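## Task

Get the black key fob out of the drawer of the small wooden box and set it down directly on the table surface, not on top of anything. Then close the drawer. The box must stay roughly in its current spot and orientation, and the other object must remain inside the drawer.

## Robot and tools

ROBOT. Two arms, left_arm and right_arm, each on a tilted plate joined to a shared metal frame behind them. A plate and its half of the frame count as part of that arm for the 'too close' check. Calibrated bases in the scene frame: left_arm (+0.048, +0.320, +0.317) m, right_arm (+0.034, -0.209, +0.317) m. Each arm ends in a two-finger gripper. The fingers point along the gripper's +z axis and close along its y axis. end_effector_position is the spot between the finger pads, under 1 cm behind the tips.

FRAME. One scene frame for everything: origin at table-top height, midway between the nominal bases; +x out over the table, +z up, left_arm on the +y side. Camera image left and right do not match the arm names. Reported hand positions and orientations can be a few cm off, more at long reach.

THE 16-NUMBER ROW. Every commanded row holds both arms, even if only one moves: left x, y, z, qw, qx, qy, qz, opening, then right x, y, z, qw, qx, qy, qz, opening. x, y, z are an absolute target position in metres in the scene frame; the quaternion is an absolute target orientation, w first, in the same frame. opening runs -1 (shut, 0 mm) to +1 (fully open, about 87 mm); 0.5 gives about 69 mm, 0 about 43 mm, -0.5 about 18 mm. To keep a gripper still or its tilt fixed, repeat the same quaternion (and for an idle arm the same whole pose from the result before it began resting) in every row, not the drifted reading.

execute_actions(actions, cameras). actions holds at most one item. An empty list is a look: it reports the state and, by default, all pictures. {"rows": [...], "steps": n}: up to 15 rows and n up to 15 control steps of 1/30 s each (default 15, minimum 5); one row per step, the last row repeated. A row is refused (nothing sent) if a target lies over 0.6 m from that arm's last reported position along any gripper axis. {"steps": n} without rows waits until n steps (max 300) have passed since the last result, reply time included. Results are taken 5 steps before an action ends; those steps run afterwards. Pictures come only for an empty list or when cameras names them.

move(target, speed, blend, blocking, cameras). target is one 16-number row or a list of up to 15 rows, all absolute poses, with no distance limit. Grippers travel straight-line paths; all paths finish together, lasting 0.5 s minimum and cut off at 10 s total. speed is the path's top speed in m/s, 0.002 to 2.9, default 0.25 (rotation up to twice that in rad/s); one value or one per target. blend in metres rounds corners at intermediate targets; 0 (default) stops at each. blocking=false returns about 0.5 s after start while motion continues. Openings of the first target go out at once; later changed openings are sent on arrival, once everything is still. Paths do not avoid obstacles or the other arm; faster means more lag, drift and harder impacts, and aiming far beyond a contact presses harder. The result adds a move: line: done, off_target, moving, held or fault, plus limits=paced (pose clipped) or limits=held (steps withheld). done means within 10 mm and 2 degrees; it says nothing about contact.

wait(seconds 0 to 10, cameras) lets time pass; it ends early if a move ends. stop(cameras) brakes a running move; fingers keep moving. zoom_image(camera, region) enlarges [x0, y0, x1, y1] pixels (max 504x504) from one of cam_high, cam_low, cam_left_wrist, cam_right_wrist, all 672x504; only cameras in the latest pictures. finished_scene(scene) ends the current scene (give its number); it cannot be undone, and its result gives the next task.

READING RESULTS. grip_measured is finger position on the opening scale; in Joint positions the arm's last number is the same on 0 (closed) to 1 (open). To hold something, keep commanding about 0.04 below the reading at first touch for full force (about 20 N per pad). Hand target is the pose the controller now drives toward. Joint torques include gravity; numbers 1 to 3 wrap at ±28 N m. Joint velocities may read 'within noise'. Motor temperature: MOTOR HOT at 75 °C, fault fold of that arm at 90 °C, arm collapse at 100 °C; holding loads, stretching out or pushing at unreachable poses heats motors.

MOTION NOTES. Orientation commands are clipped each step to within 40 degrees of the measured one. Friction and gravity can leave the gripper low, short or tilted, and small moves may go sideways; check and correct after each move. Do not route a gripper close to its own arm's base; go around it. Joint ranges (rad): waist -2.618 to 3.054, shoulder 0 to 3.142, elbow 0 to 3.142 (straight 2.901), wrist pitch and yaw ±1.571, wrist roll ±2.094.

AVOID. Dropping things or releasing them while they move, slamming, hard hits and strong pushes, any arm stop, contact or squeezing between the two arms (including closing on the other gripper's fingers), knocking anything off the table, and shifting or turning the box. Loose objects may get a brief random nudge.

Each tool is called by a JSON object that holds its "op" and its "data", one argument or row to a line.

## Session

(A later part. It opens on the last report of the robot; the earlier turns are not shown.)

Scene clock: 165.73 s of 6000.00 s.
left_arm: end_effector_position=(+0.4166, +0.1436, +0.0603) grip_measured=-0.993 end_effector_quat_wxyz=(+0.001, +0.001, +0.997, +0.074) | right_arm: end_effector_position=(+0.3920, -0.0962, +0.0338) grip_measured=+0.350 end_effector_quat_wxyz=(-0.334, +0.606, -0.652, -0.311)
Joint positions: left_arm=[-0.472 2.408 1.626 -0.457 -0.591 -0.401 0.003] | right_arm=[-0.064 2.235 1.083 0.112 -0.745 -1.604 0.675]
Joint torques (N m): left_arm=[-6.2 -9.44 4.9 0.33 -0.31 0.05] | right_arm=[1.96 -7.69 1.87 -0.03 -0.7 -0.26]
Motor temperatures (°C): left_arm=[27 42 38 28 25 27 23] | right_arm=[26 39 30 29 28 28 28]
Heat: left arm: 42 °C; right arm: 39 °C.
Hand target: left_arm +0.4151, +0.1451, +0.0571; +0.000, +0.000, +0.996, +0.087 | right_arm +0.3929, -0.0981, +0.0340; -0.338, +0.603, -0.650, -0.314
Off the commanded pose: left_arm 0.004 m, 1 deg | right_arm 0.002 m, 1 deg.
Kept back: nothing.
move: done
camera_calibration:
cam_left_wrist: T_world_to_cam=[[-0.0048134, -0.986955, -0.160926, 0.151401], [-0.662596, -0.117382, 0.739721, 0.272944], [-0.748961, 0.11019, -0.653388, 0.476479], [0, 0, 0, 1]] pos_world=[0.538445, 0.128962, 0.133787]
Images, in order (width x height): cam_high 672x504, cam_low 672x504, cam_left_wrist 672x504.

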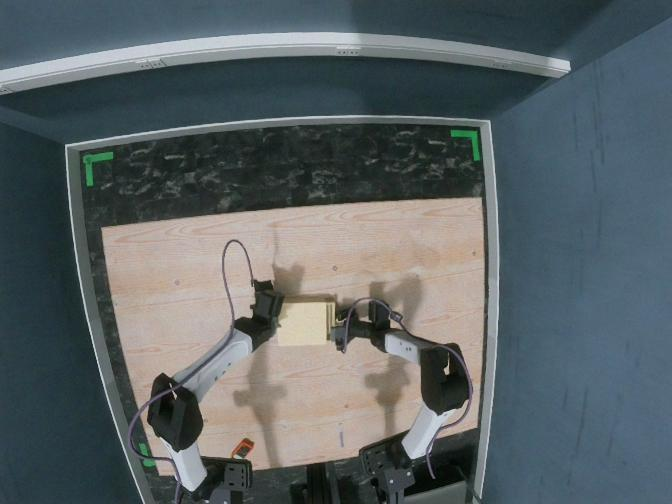

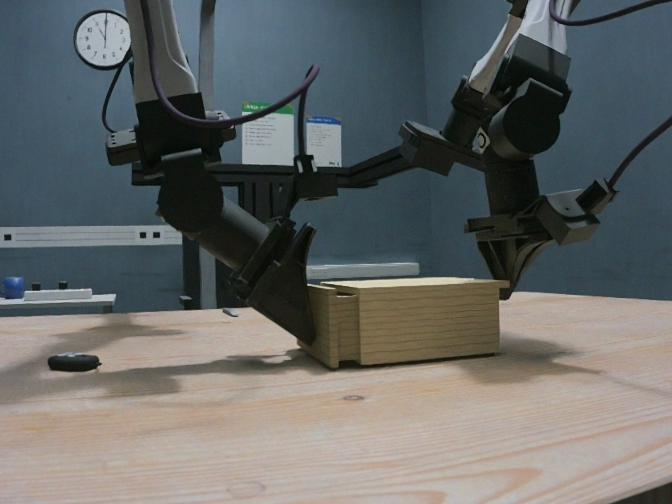

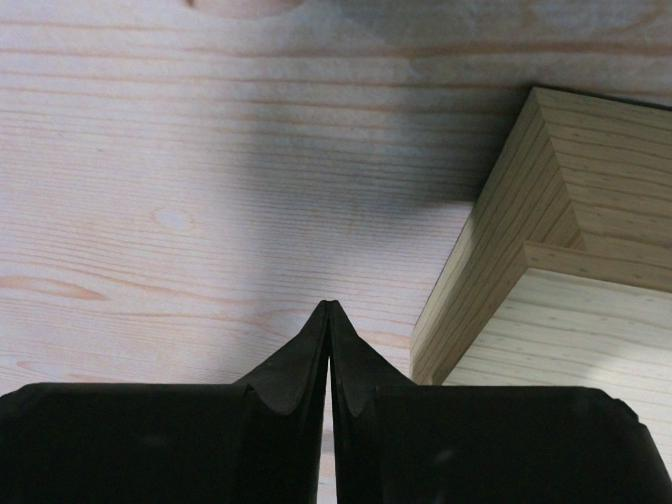

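{"op": "move", "data": {
  "target": [0.412, 0.112, 0.057, 0, 0, 0.99619, 0.08716, -1, 0.393, -0.098, 0.034, 0.33853, -0.60325, 0.65030, 0.31403, 0.35],
  "speed": 0.06,
  "cameras": ["cam_low", "cam_left_wrist", "cam_high"]
}}

{"op": "zoom_image", "data": {
  "camera": "cam_low",
  "region": [400, 200, 650, 390]
}}

{"op": "zoom_image", "data": {
  "camera": "cam_high",
  "region": [240, 270, 420, 390]
}}

Scene clock: 167.03 s of 6000.00 s.
left_arm: end_effector_position=(+0.4160, +0.1208, +0.0603) grip_measured=-0.993 end_effector_quat_wxyz=(+0.000, +0.001, +0.996, +0.088) | right_arm: end_effector_position=(+0.3920, -0.0962, +0.0338) grip_measured=+0.350 end_effector_quat_wxyz=(-0.334, +0.606, -0.652, -0.311)
Joint positions: left_arm=[-0.52 2.482 1.74 -0.545 -0.63 -0.466 0.003] | right_arm=[-0.064 2.235 1.083 0.112 -0.745 -1.604 0.675]
Joint torques (N m): left_arm=[-7.82 -9.26 5.18 0.38 -0.1 -0.05] | right_arm=[2.02 -7.69 1.91 0 -0.7 -0.27]
Heat: left arm: 42 °C; right arm: 39 °C.
Hand target: left_arm +0.4119, +0.1121, +0.0572; +0.000, +0.000, +0.996, +0.087 | right_arm +0.3929, -0.0981, +0.0340; -0.339, +0.603, -0.650, -0.314
Off the commanded pose: left_arm 0.010 m, 0 deg | right_arm 0.002 m, 1 deg.
Kept back: nothing.
move: done
camera_calibration:
cam_left_wrist: T_world_to_cam=[[-0.00482202, -0.982215, -0.187696, 0.129985], [-0.661224, -0.137676, 0.737447, 0.271874], [-0.750173, 0.127665, -0.648801, 0.476623], [0, 0, 0, 1]] pos_world=[0.537946, 0.104255, 0.133138]
Images, in order (width x height): cam_high 672x504, cam_low 672x504, cam_left_wrist 672x504.

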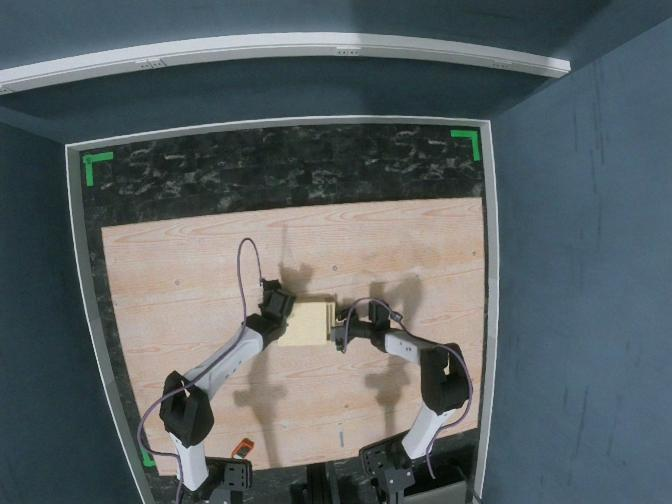

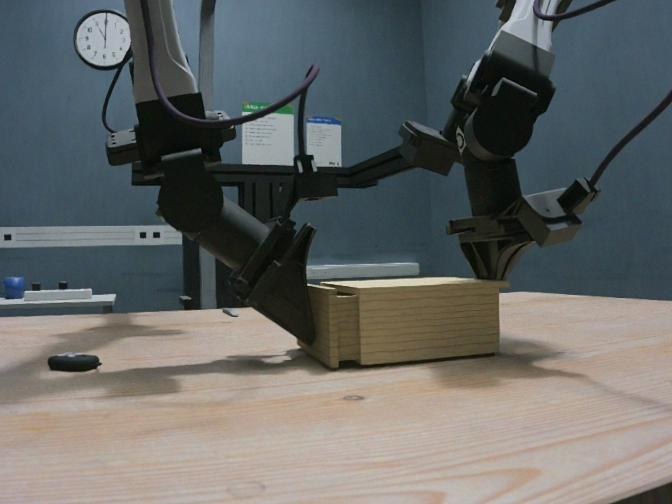

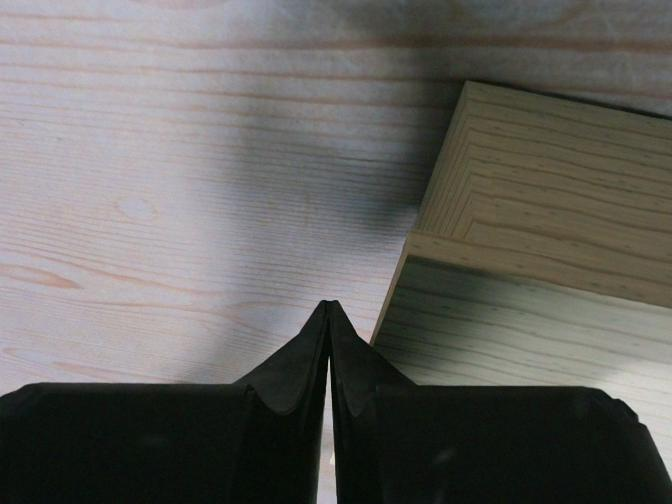

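Scaled by 2.016 from the camera's 672x504 image, which has a finer 960x720 frame.

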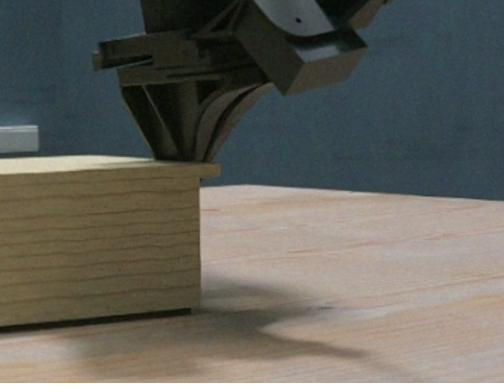

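Scaled by 2.800 from the camera's 672x504 image, which has a finer 960x720 frame.

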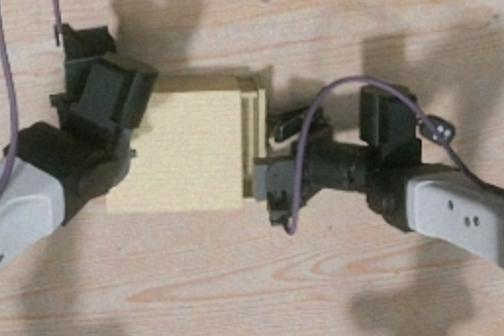

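{"op": "move", "data": {
  "target": [0.412, 0.106, 0.056, 0, 0, 0.99619, 0.08716, -1, 0.393, -0.064, 0.034, 0.33853, -0.60325, 0.65030, 0.31403, 0.35],
  "speed": 0.05,
  "cameras": ["cam_low", "cam_right_wrist", "cam_high"]
}}

{"op": "zoom_image", "data": {
  "camera": "cam_low",
  "region": [250, 200, 540, 390]
}}

{"op": "zoom_image", "data": {
  "camera": "cam_high",
  "region": [240, 270, 420, 390]
}}

Scene clock: 168.37 s of 6000.00 s.
left_arm: end_effector_position=(+0.4158, +0.1207, +0.0605) grip_measured=-0.993 end_effector_quat_wxyz=(-0.002, +0.004, +0.995, +0.098) | right_arm: end_effector_position=(+0.3970, -0.0940, +0.0282) grip_measured=+0.350 end_effector_quat_wxyz=(-0.313, +0.609, -0.671, -0.285)
Joint positions: left_arm=[-0.526 2.498 1.767 -0.576 -0.647 -0.476 0.003] | right_arm=[-0.029 2.235 1.078 0.163 -0.655 -1.535 0.675]
Joint torques (N m): left_arm=[-8.23 -9.11 5.22 0.5 -0.02 -0.08] | right_arm=[7.17 -6.08 1.06 0.53 -1.12 0.07]
Heat: left arm: 42 °C; right arm: 39 °C.
Hand target: left_arm +0.4116, +0.1064, +0.0563; +0.000, +0.000, +0.996, +0.087 | right_arm +0.3920, -0.0654, +0.0350; +0.337, -0.604, +0.650, +0.315
Off the commanded pose: left_arm 0.016 m, 1 deg | right_arm 0.031 m, 5 deg.
Kept back: nothing.
move: off_target (left_arm, right_arm)
camera_calibration:
cam_right_wrist: T_world_to_cam=[[0.996561, -0.0819589, 0.0122371, -0.405473], [-0.0820189, -0.996621, 0.00448153, -0.0416145], [0.0118284, -0.00546979, -0.999915, 0.159462], [0, 0, 0, 1]] pos_world=[0.398779, -0.0738338, 0.164597]
Images, in order (width x height): cam_high 672x504, cam_low 672x504, cam_right_wrist 672x504.

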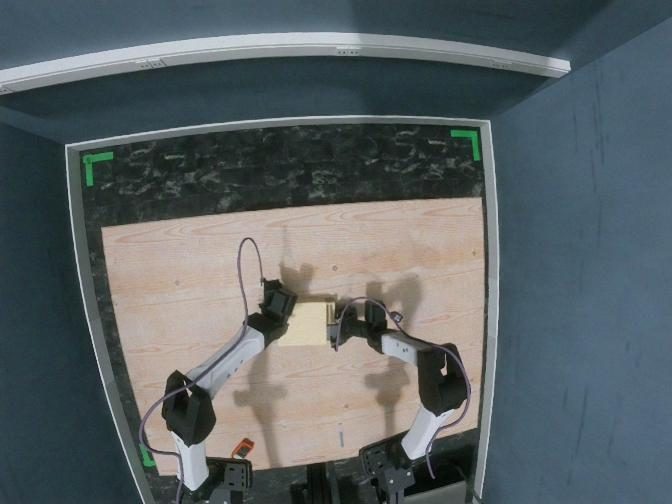

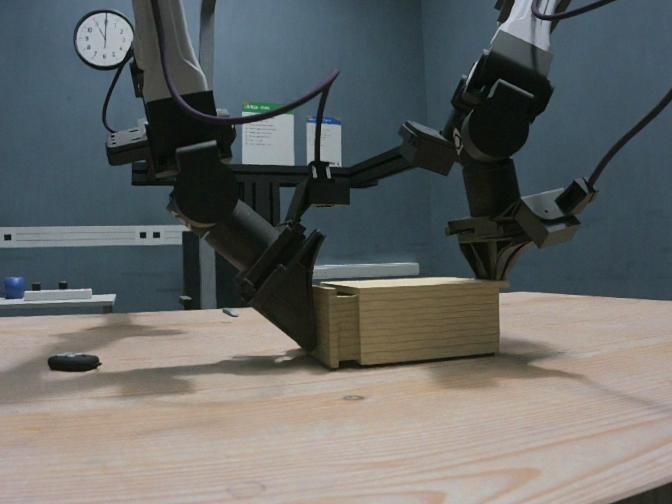

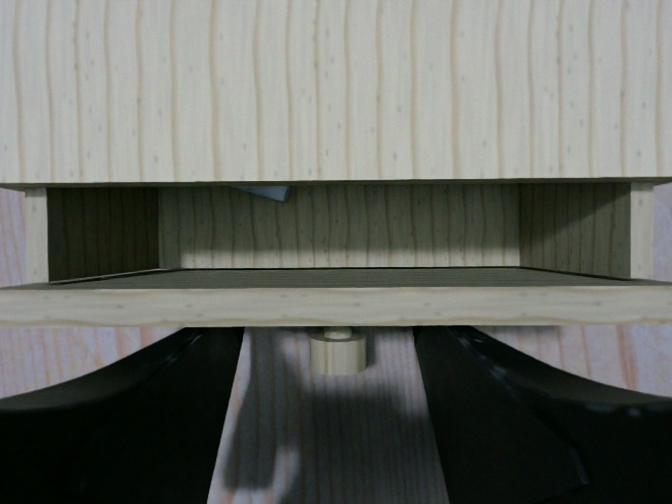

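Scaled by 1.738 from the camera's 672x504 image, which has a finer 960x720 frame.

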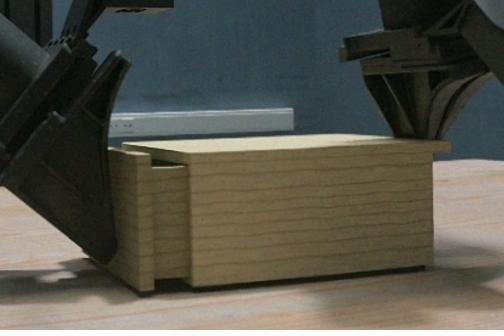

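Scaled by 2.800 from the camera's 672x504 image, which has a finer 960x720 frame.

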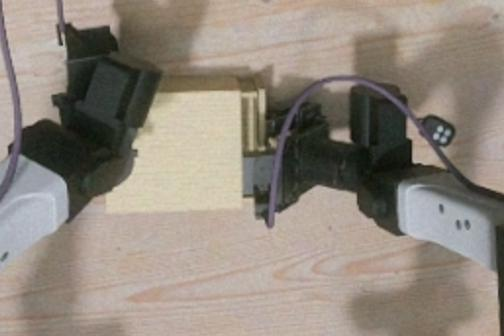

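{"op": "execute_actions", "data": {
  "actions": [],
  "cameras": ["all"]
}}

Scene clock: 169.43 s of 6000.00 s.
left_arm: end_effector_position=(+0.4159, +0.1207, +0.0606) grip_measured=-0.993 end_effector_quat_wxyz=(-0.002, +0.003, +0.995, +0.098) | right_arm: end_effector_position=(+0.3970, -0.0941, +0.0281) grip_measured=+0.350 end_effector_quat_wxyz=(-0.312, +0.608, -0.672, -0.285)
Joint positions: left_arm=[-0.526 2.498 1.767 -0.576 -0.647 -0.477 0.003] | right_arm=[-0.028 2.235 1.078 0.165 -0.653 -1.533 0.675]
Joint velocities: within noise
Joint torques (N m): left_arm=[-8.2 -9.11 5.24 0.51 0 -0.07] | right_arm=[7.21 -6.13 0.9 0.51 -1.17 0]
Motor temperatures (°C): left_arm=[28 43 38 28 25 27 23] | right_arm=[26 38 30 29 28 28 28]
Heat: left arm: 43 °C; right arm: 38 °C.
Hand target: left_arm +0.4117, +0.1064, +0.0564; +0.000, +0.000, +0.996, +0.087 | right_arm +0.3920, -0.0654, +0.0350; +0.337, -0.604, +0.650, +0.315
Off the commanded pose: left_arm 0.016 m, 1 deg | right_arm 0.031 m, 5 deg.
Steps of this call (1-32: nothing new was sent). Readings (end_effector_position of left_arm | right_arm):
1: (+0.4158, +0.1207, +0.0605) | (+0.3970, -0.0941, +0.0282)
2: (+0.4158, +0.1207, +0.0605) | (+0.3970, -0.0940, +0.0282)
4: (+0.4160, +0.1206, +0.0606) | (+0.3969, -0.0940, +0.0282)
8: (+0.4160, +0.1206, +0.0606) | (+0.3969, -0.0940, +0.0282)
32: the state above
camera_calibration:
cam_left_wrist: T_world_to_cam=[[-0.0100758, -0.978258, -0.207148, 0.132913], [-0.658577, -0.149391, 0.737536, 0.271884], [-0.752446, 0.143854, -0.642753, 0.47544], [0, 0, 0, 1]] pos_world=[0.538139, 0.102246, 0.132599]
cam_right_wrist: T_world_to_cam=[[0.996464, -0.0832549, 0.0113417, -0.405458], [-0.0833238, -0.996506, 0.00574633, -0.0410892], [0.0108236, -0.00667104, -0.999919, 0.159678], [0, 0, 0, 1]] pos_world=[0.398873, -0.0736368, 0.1645]

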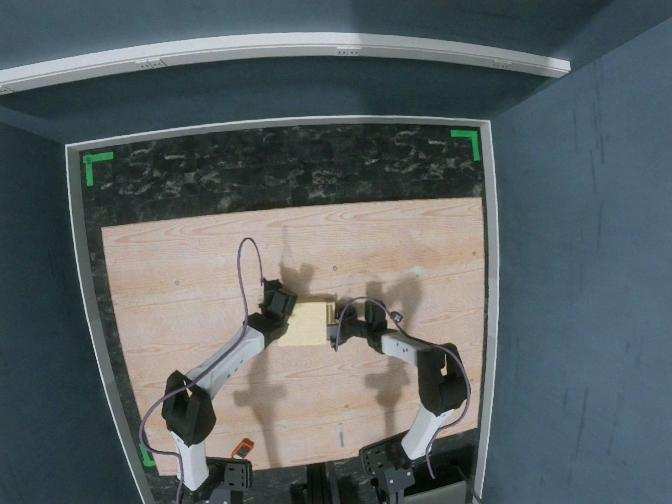

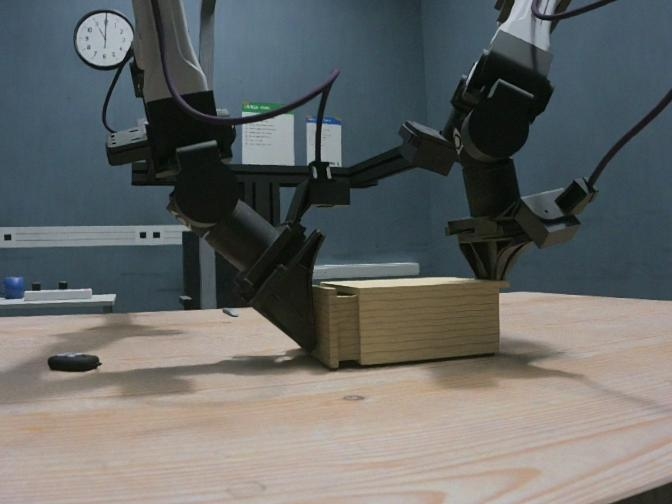

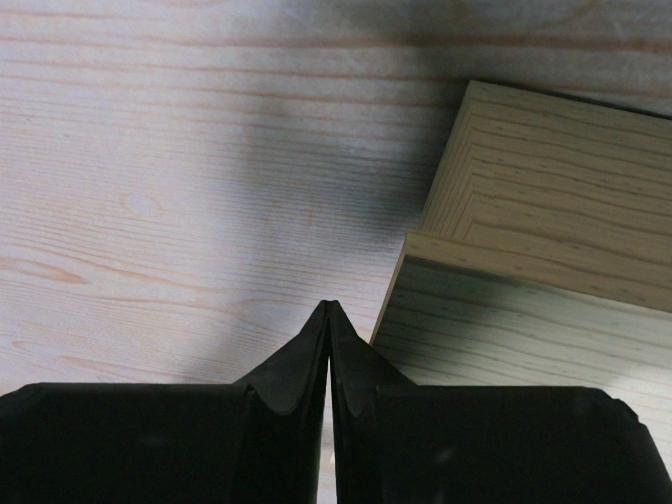

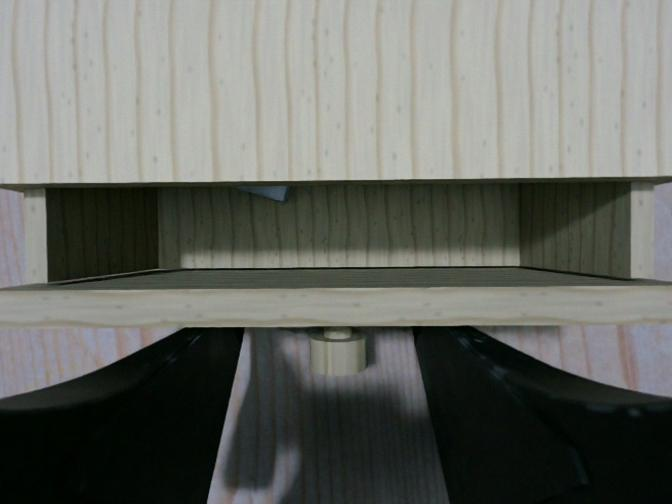

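{"op": "zoom_image", "data": {
  "camera": "cam_right_wrist",
  "region": [130, 150, 430, 350]
}}

{"op": "zoom_image", "data": {
  "camera": "cam_low",
  "region": [280, 240, 540, 400]
}}

Scaled by 1.680 from the camera's 672x504 image, which has a finer 960x720 frame.

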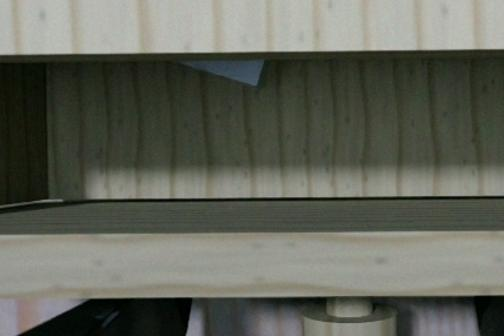

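Scaled by 1.938 from the camera's 672x504 image, which has a finer 960x720 frame.

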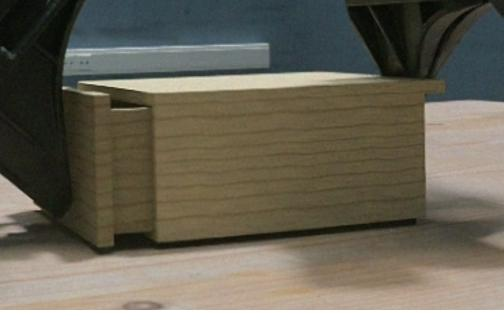

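{"op": "move", "data": {
  "target": [0.412, 0.100, 0.056, 0, 0, 0.99619, 0.08716, -1, 0.390, -0.045, 0.046, 0.33853, -0.60325, 0.65030, 0.31403, 0.35],
  "speed": 0.06
}}

Scene clock: 180.80 s of 6000.00 s.
left_arm: end_effector_position=(+0.4159, +0.1205, +0.0608) grip_measured=-0.993 end_effector_quat_wxyz=(-0.003, +0.007, +0.994, +0.107) | right_arm: end_effector_position=(+0.3961, -0.0786, +0.0295) grip_measured=+0.350 end_effector_quat_wxyz=(-0.310, +0.615, -0.673, -0.270)
Joint positions: left_arm=[-0.531 2.512 1.792 -0.603 -0.664 -0.483 0.003] | right_arm=[0.024 2.235 1.046 0.244 -0.598 -1.487 0.675]
Joint torques (N m): left_arm=[-8.65 -9.06 5.46 0.57 0.11 -0.16] | right_arm=[7.97 -8.03 0.23 0.29 -1.36 0.12]
Heat: left arm: 46 °C; right arm: 38 °C.
Hand target: left_arm +0.4115, +0.1006, +0.0567; +0.000, +0.000, +0.996, +0.087 | right_arm +0.3892, -0.0466, +0.0461; +0.336, -0.604, +0.650, +0.315
Off the commanded pose: left_arm 0.021 m, 2 deg | right_arm 0.038 m, 7 deg.
Kept back: nothing.
move: off_target (left_arm, right_arm)
camera_calibration:
cam_left_wrist: T_world_to_cam=[[-0.017714, -0.974291, -0.224596, 0.136464], [-0.657394, -0.157901, 0.736818, 0.272284], [-0.753339, 0.1607, -0.637696, 0.473641], [0, 0, 0, 1]] pos_world=[0.538227, 0.0998356, 0.132064]
cam_right_wrist: T_world_to_cam=[[0.996007, -0.0829813, 0.0329196, -0.403744], [-0.0840017, -0.995986, 0.0309278, -0.0262325], [0.030221, -0.0335696, -0.998979, 0.151364], [0, 0, 0, 1]] pos_world=[0.395354, -0.0545491, 0.165312]

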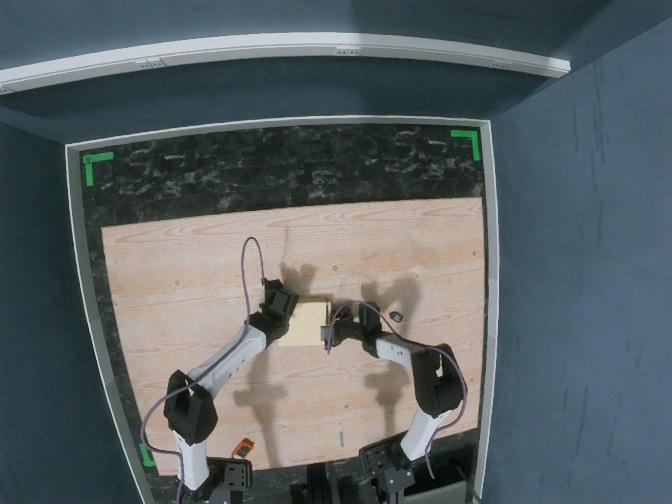

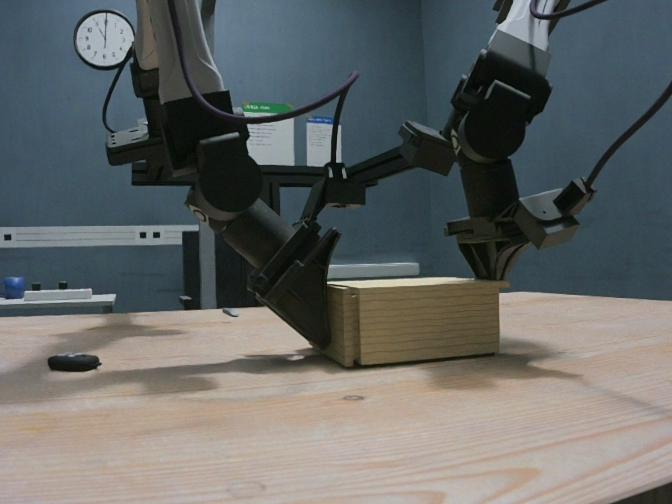

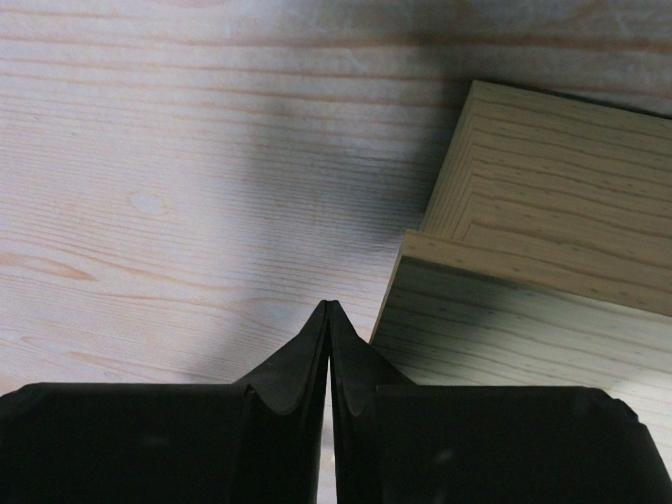

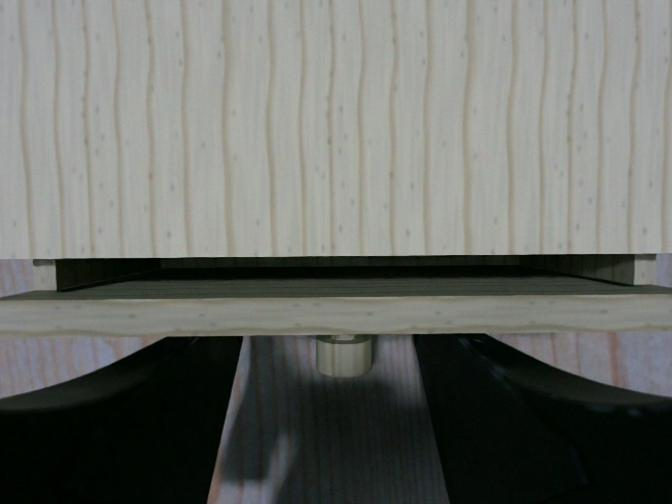

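{"op": "move", "data": {
  "target": [0.412, 0.100, 0.056, 0, 0, 0.99619, 0.08716, -1, 0.390, -0.033, 0.048, 0.33853, -0.60325, 0.65030, 0.31403, 0.35],
  "speed": 0.06
}}

Scene clock: 181.77 s of 6000.00 s.
left_arm: end_effector_position=(+0.4163, +0.1211, +0.0610) grip_measured=-0.993 end_effector_quat_wxyz=(-0.002, +0.007, +0.994, +0.109) | right_arm: end_effector_position=(+0.3942, -0.0697, +0.0309) grip_measured=+0.350 end_effector_quat_wxyz=(-0.303, +0.613, -0.678, -0.269)
Joint positions: left_arm=[-0.531 2.512 1.792 -0.603 -0.669 -0.484 0.003] | right_arm=[0.054 2.235 1.04 0.26 -0.568 -1.449 0.675]
Joint torques (N m): left_arm=[-8.62 -9.11 5.34 0.57 0.16 -0.14] | right_arm=[8.31 -7.61 0.58 0.48 -1.44 0.13]
Heat: left arm: 46 °C; right arm: 38 °C.
Hand target: left_arm +0.4116, +0.1005, +0.0569; +0.000, +0.000, +0.996, +0.087 | right_arm +0.3889, -0.0350, +0.0484; +0.336, -0.604, +0.650, +0.315
Off the commanded pose: left_arm 0.022 m, 3 deg | right_arm 0.041 m, 7 deg.
Kept back: nothing.
move: off_target (left_arm, right_arm)
camera_calibration:
cam_left_wrist: T_world_to_cam=[[-0.0168088, -0.973351, -0.228701, 0.136811], [-0.659277, -0.161177, 0.734422, 0.273831], [-0.751712, 0.163122, -0.638999, 0.473049], [0, 0, 0, 1]] pos_world=[0.538427, 0.100135, 0.132459]
cam_right_wrist: T_world_to_cam=[[0.995814, -0.0888946, 0.0212854, -0.401196], [-0.0897555, -0.995007, 0.0436448, -0.0156402], [0.0172993, -0.0453725, -0.99882, 0.157312], [0, 0, 0, 1]] pos_world=[0.395391, -0.0440885, 0.166349]

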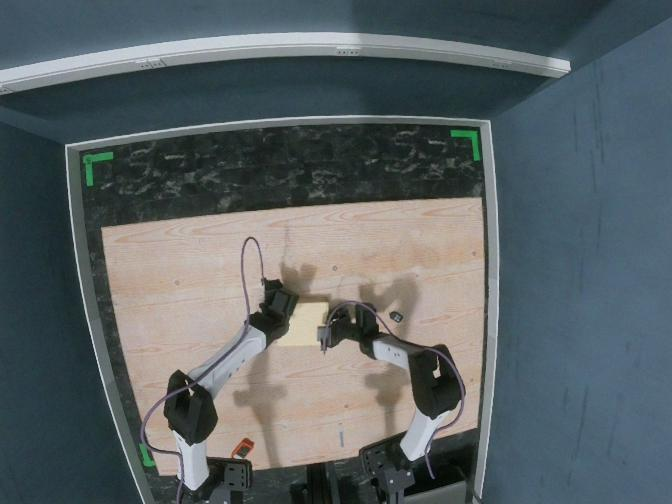

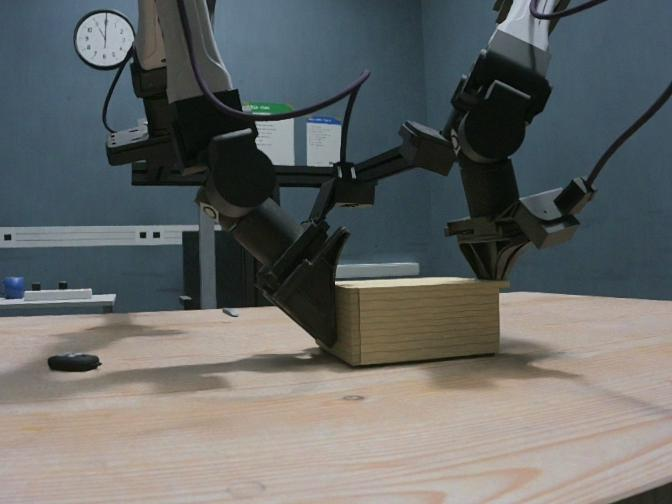

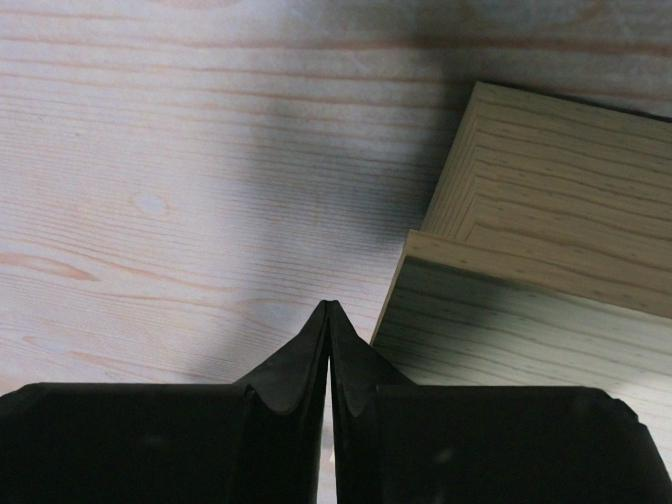

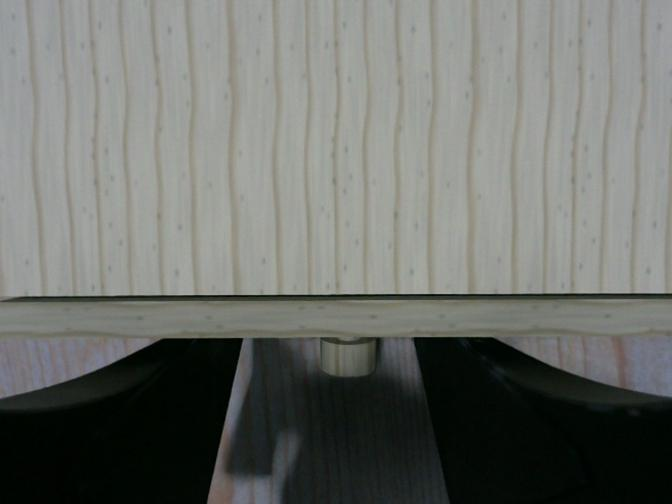

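{"op": "zoom_image", "data": {
  "camera": "cam_right_wrist",
  "region": [0, 260, 300, 380]
}}

{"op": "zoom_image", "data": {
  "camera": "cam_low",
  "region": [310, 260, 430, 380]
}}

Scaled by 1.680 from the camera's 672x504 image, which has a finer 960x720 frame.

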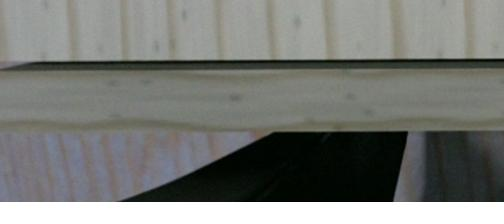

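Scaled by 4.200 from the camera's 672x504 image, which has a finer 960x720 frame.

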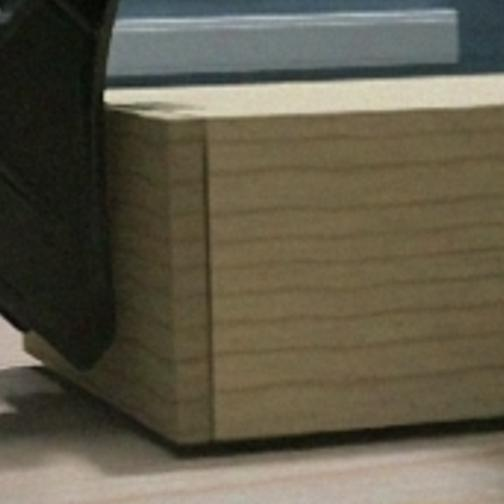

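{"op": "move", "data": {
  "target": [0.412, 0.100, 0.056, 0, 0, 0.99619, 0.08716, -1, 0.390, -0.026, 0.049, 0.33853, -0.60325, 0.65030, 0.31403, 0.35],
  "speed": 0.06,
  "cameras": ["cam_low", "cam_right_wrist"]
}}

{"op": "zoom_image", "data": {
  "camera": "cam_right_wrist",
  "region": [0, 260, 300, 380]
}}

{"op": "zoom_image", "data": {
  "camera": "cam_low",
  "region": [310, 260, 430, 380]
}}

Scene clock: 182.97 s of 6000.00 s.
left_arm: end_effector_position=(+0.4164, +0.1213, +0.0610) grip_measured=-0.993 end_effector_quat_wxyz=(-0.001, +0.007, +0.994, +0.109) | right_arm: end_effector_position=(+0.3939, -0.0682, +0.0306) grip_measured=+0.350 end_effector_quat_wxyz=(-0.299, +0.612, -0.682, -0.266)
Joint positions: left_arm=[-0.531 2.512 1.792 -0.603 -0.67 -0.484 0.003] | right_arm=[0.062 2.235 1.039 0.264 -0.551 -1.435 0.675]
Joint torques (N m): left_arm=[-8.65 -9.16 5.33 0.56 0.17 -0.13] | right_arm=[9.26 -7.45 0.75 0.57 -1.54 0.15]
Heat: left arm: 46 °C; right arm: 38 °C.
Hand target: left_arm +0.4116, +0.1005, +0.0569; +0.000, +0.000, +0.996, +0.087 | right_arm +0.3884, -0.0286, +0.0497; +0.335, -0.605, +0.650, +0.315
Off the commanded pose: left_arm 0.022 m, 3 deg | right_arm 0.046 m, 8 deg.
Kept back: nothing.
move: off_target (left_arm, right_arm)
camera_calibration:
cam_right_wrist: T_world_to_cam=[[0.99551, -0.093146, 0.0168211, -0.400703], [-0.0939411, -0.994049, 0.0551445, -0.0128367], [0.0115845, -0.0564771, -0.998337, 0.15859], [0, 0, 0, 1]] pos_world=[0.395861, -0.0411275, 0.165775]
Images, in order (width x height): cam_low 672x504, cam_right_wrist 672x504.

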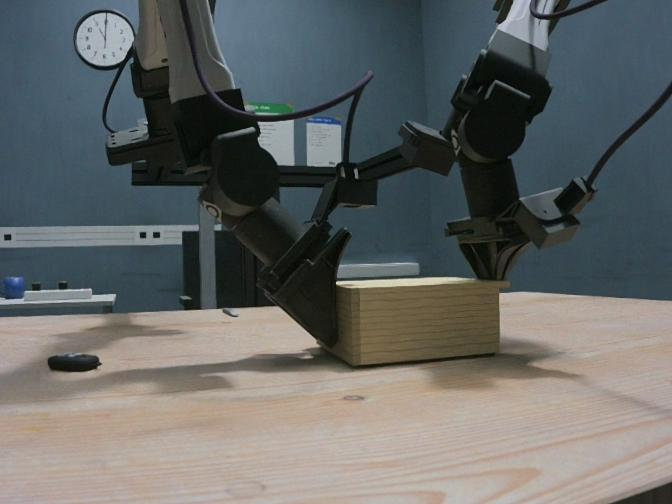

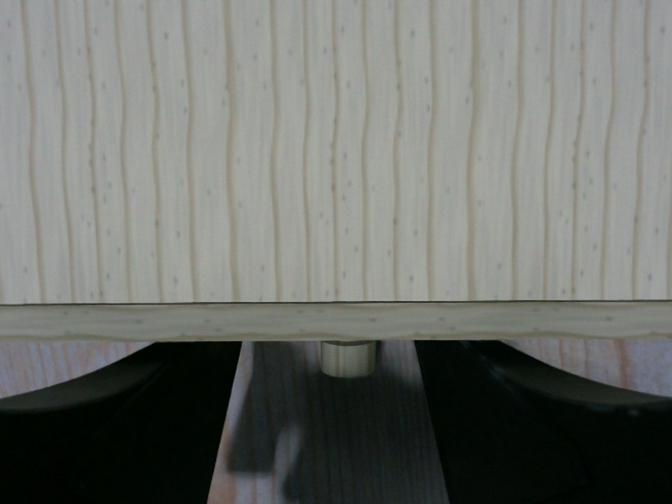

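Scaled by 1.680 from the camera's 672x504 image, which has a finer 960x720 frame.

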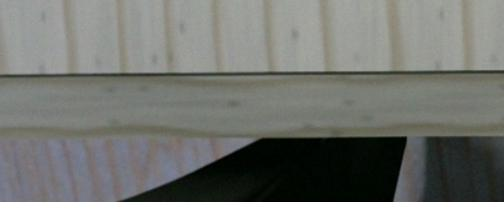

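Scaled by 4.200 from the camera's 672x504 image, which has a finer 960x720 frame.

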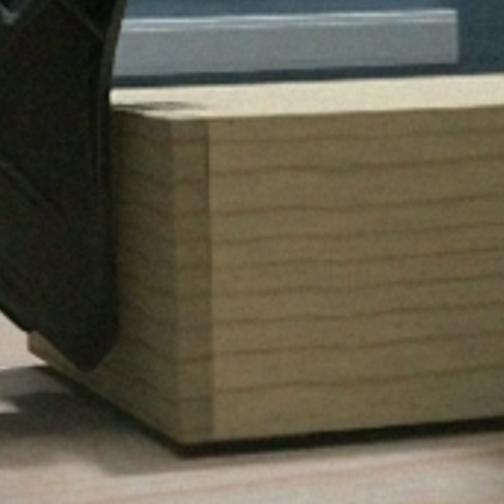

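{"op": "move", "data": {
  "target": [
    [0.414, 0.130, 0.058, 0, 0, 0.99619, 0.08716, -1, 0.392, -0.085, 0.042, 0.33853, -0.60325, 0.65030, 0.31403, 0.35],
    [0.414, 0.175, 0.075, 0, 0, 0.99619, 0.08716, -1, 0.392, -0.135, 0.055, 0.33853, -0.60325, 0.65030, 0.31403, 0.35],
    [0.40, 0.22, 0.16, 0, 0, 0.99619, 0.08716, -1, 0.39, -0.19, 0.16, 0.33853, -0.60325, 0.65030, 0.31403, 0.35]
  ],
  "speed": [0.08, 0.12, 0.25],
  "blend": [0.0, 0.02, 0]
}}

Scene clock: 185.73 s of 6000.00 s.
left_arm: end_effector_position=(+0.4003, +0.2174, +0.1565) grip_measured=-0.993 end_effector_quat_wxyz=(+0.002, +0.001, +0.996, +0.092) | right_arm: end_effector_position=(+0.3788, -0.1856, +0.1503) grip_measured=+0.350 end_effector_quat_wxyz=(-0.324, +0.600, -0.655, -0.325)
Joint positions: left_arm=[-0.446 1.98 1.294 -0.55 -0.616 -0.38 0.003] | right_arm=[-0.276 1.782 0.997 -0.489 -0.832 -1.879 0.675]
Joint torques (N m): left_arm=[-4 -10.88 3.45 0.34 -0.02 0.19] | right_arm=[0.49 -9.65 4.4 -0.49 -0.67 -0.29]
Heat: left arm: 47 °C; right arm: 38 °C.
Hand target: left_arm +0.4000, +0.2200, +0.1599; +0.000, +0.000, +0.996, +0.087 | right_arm +0.3899, -0.1899, +0.1599; +0.339, -0.603, +0.650, +0.314
Off the commanded pose: left_arm 0.004 m, 1 deg | right_arm 0.015 m, 2 deg.
Kept back: nothing.
move: off_target (right_arm)
camera_calibration:
cam_left_wrist: T_world_to_cam=[[-0.00366461, -0.980704, -0.195466, 0.243305], [-0.664195, -0.143736, 0.733611, 0.207006], [-0.747551, 0.132516, -0.650851, 0.513225], [0, 0, 0, 1]] pos_world=[0.522046, 0.200354, 0.229729]
cam_right_wrist: T_world_to_cam=[[0.99824, -0.05536, -0.0212449, -0.386959], [-0.0567836, -0.995671, -0.0735873, -0.132486], [-0.0170792, 0.0746642, -0.997062, 0.306709], [0, 0, 0, 1]] pos_world=[0.383994, -0.176235, 0.287838]

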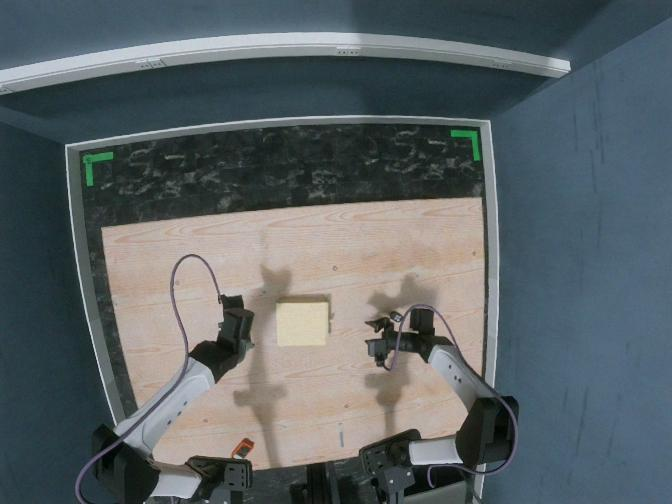

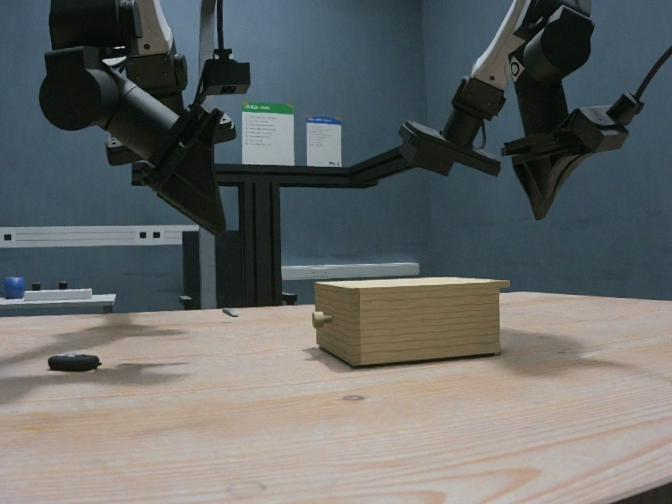

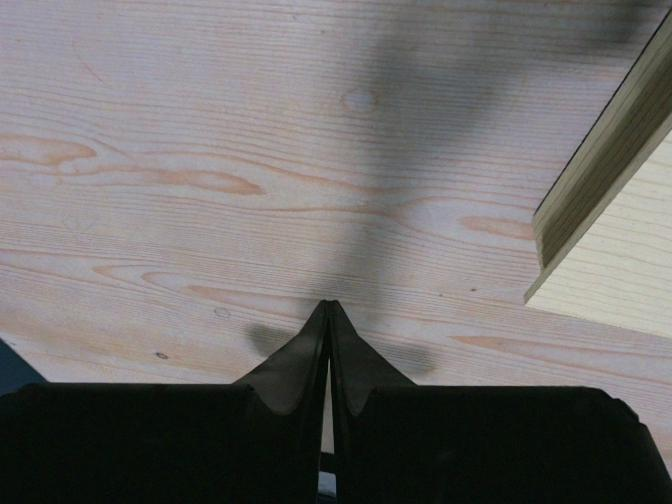

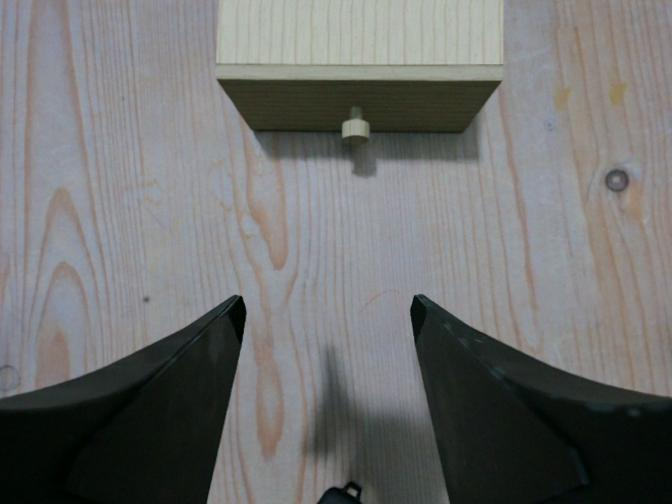

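{"op": "zoom_image", "data": {
  "camera": "cam_low",
  "region": [300, 260, 520, 380]
}}

Scaled by 2.291 from the camera's 672x504 image, which has a finer 960x720 frame.

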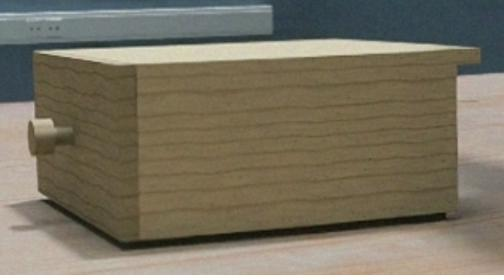

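{"op": "finished_scene", "data": {
  "scene": 1
}}

The scene is finished: the task was done.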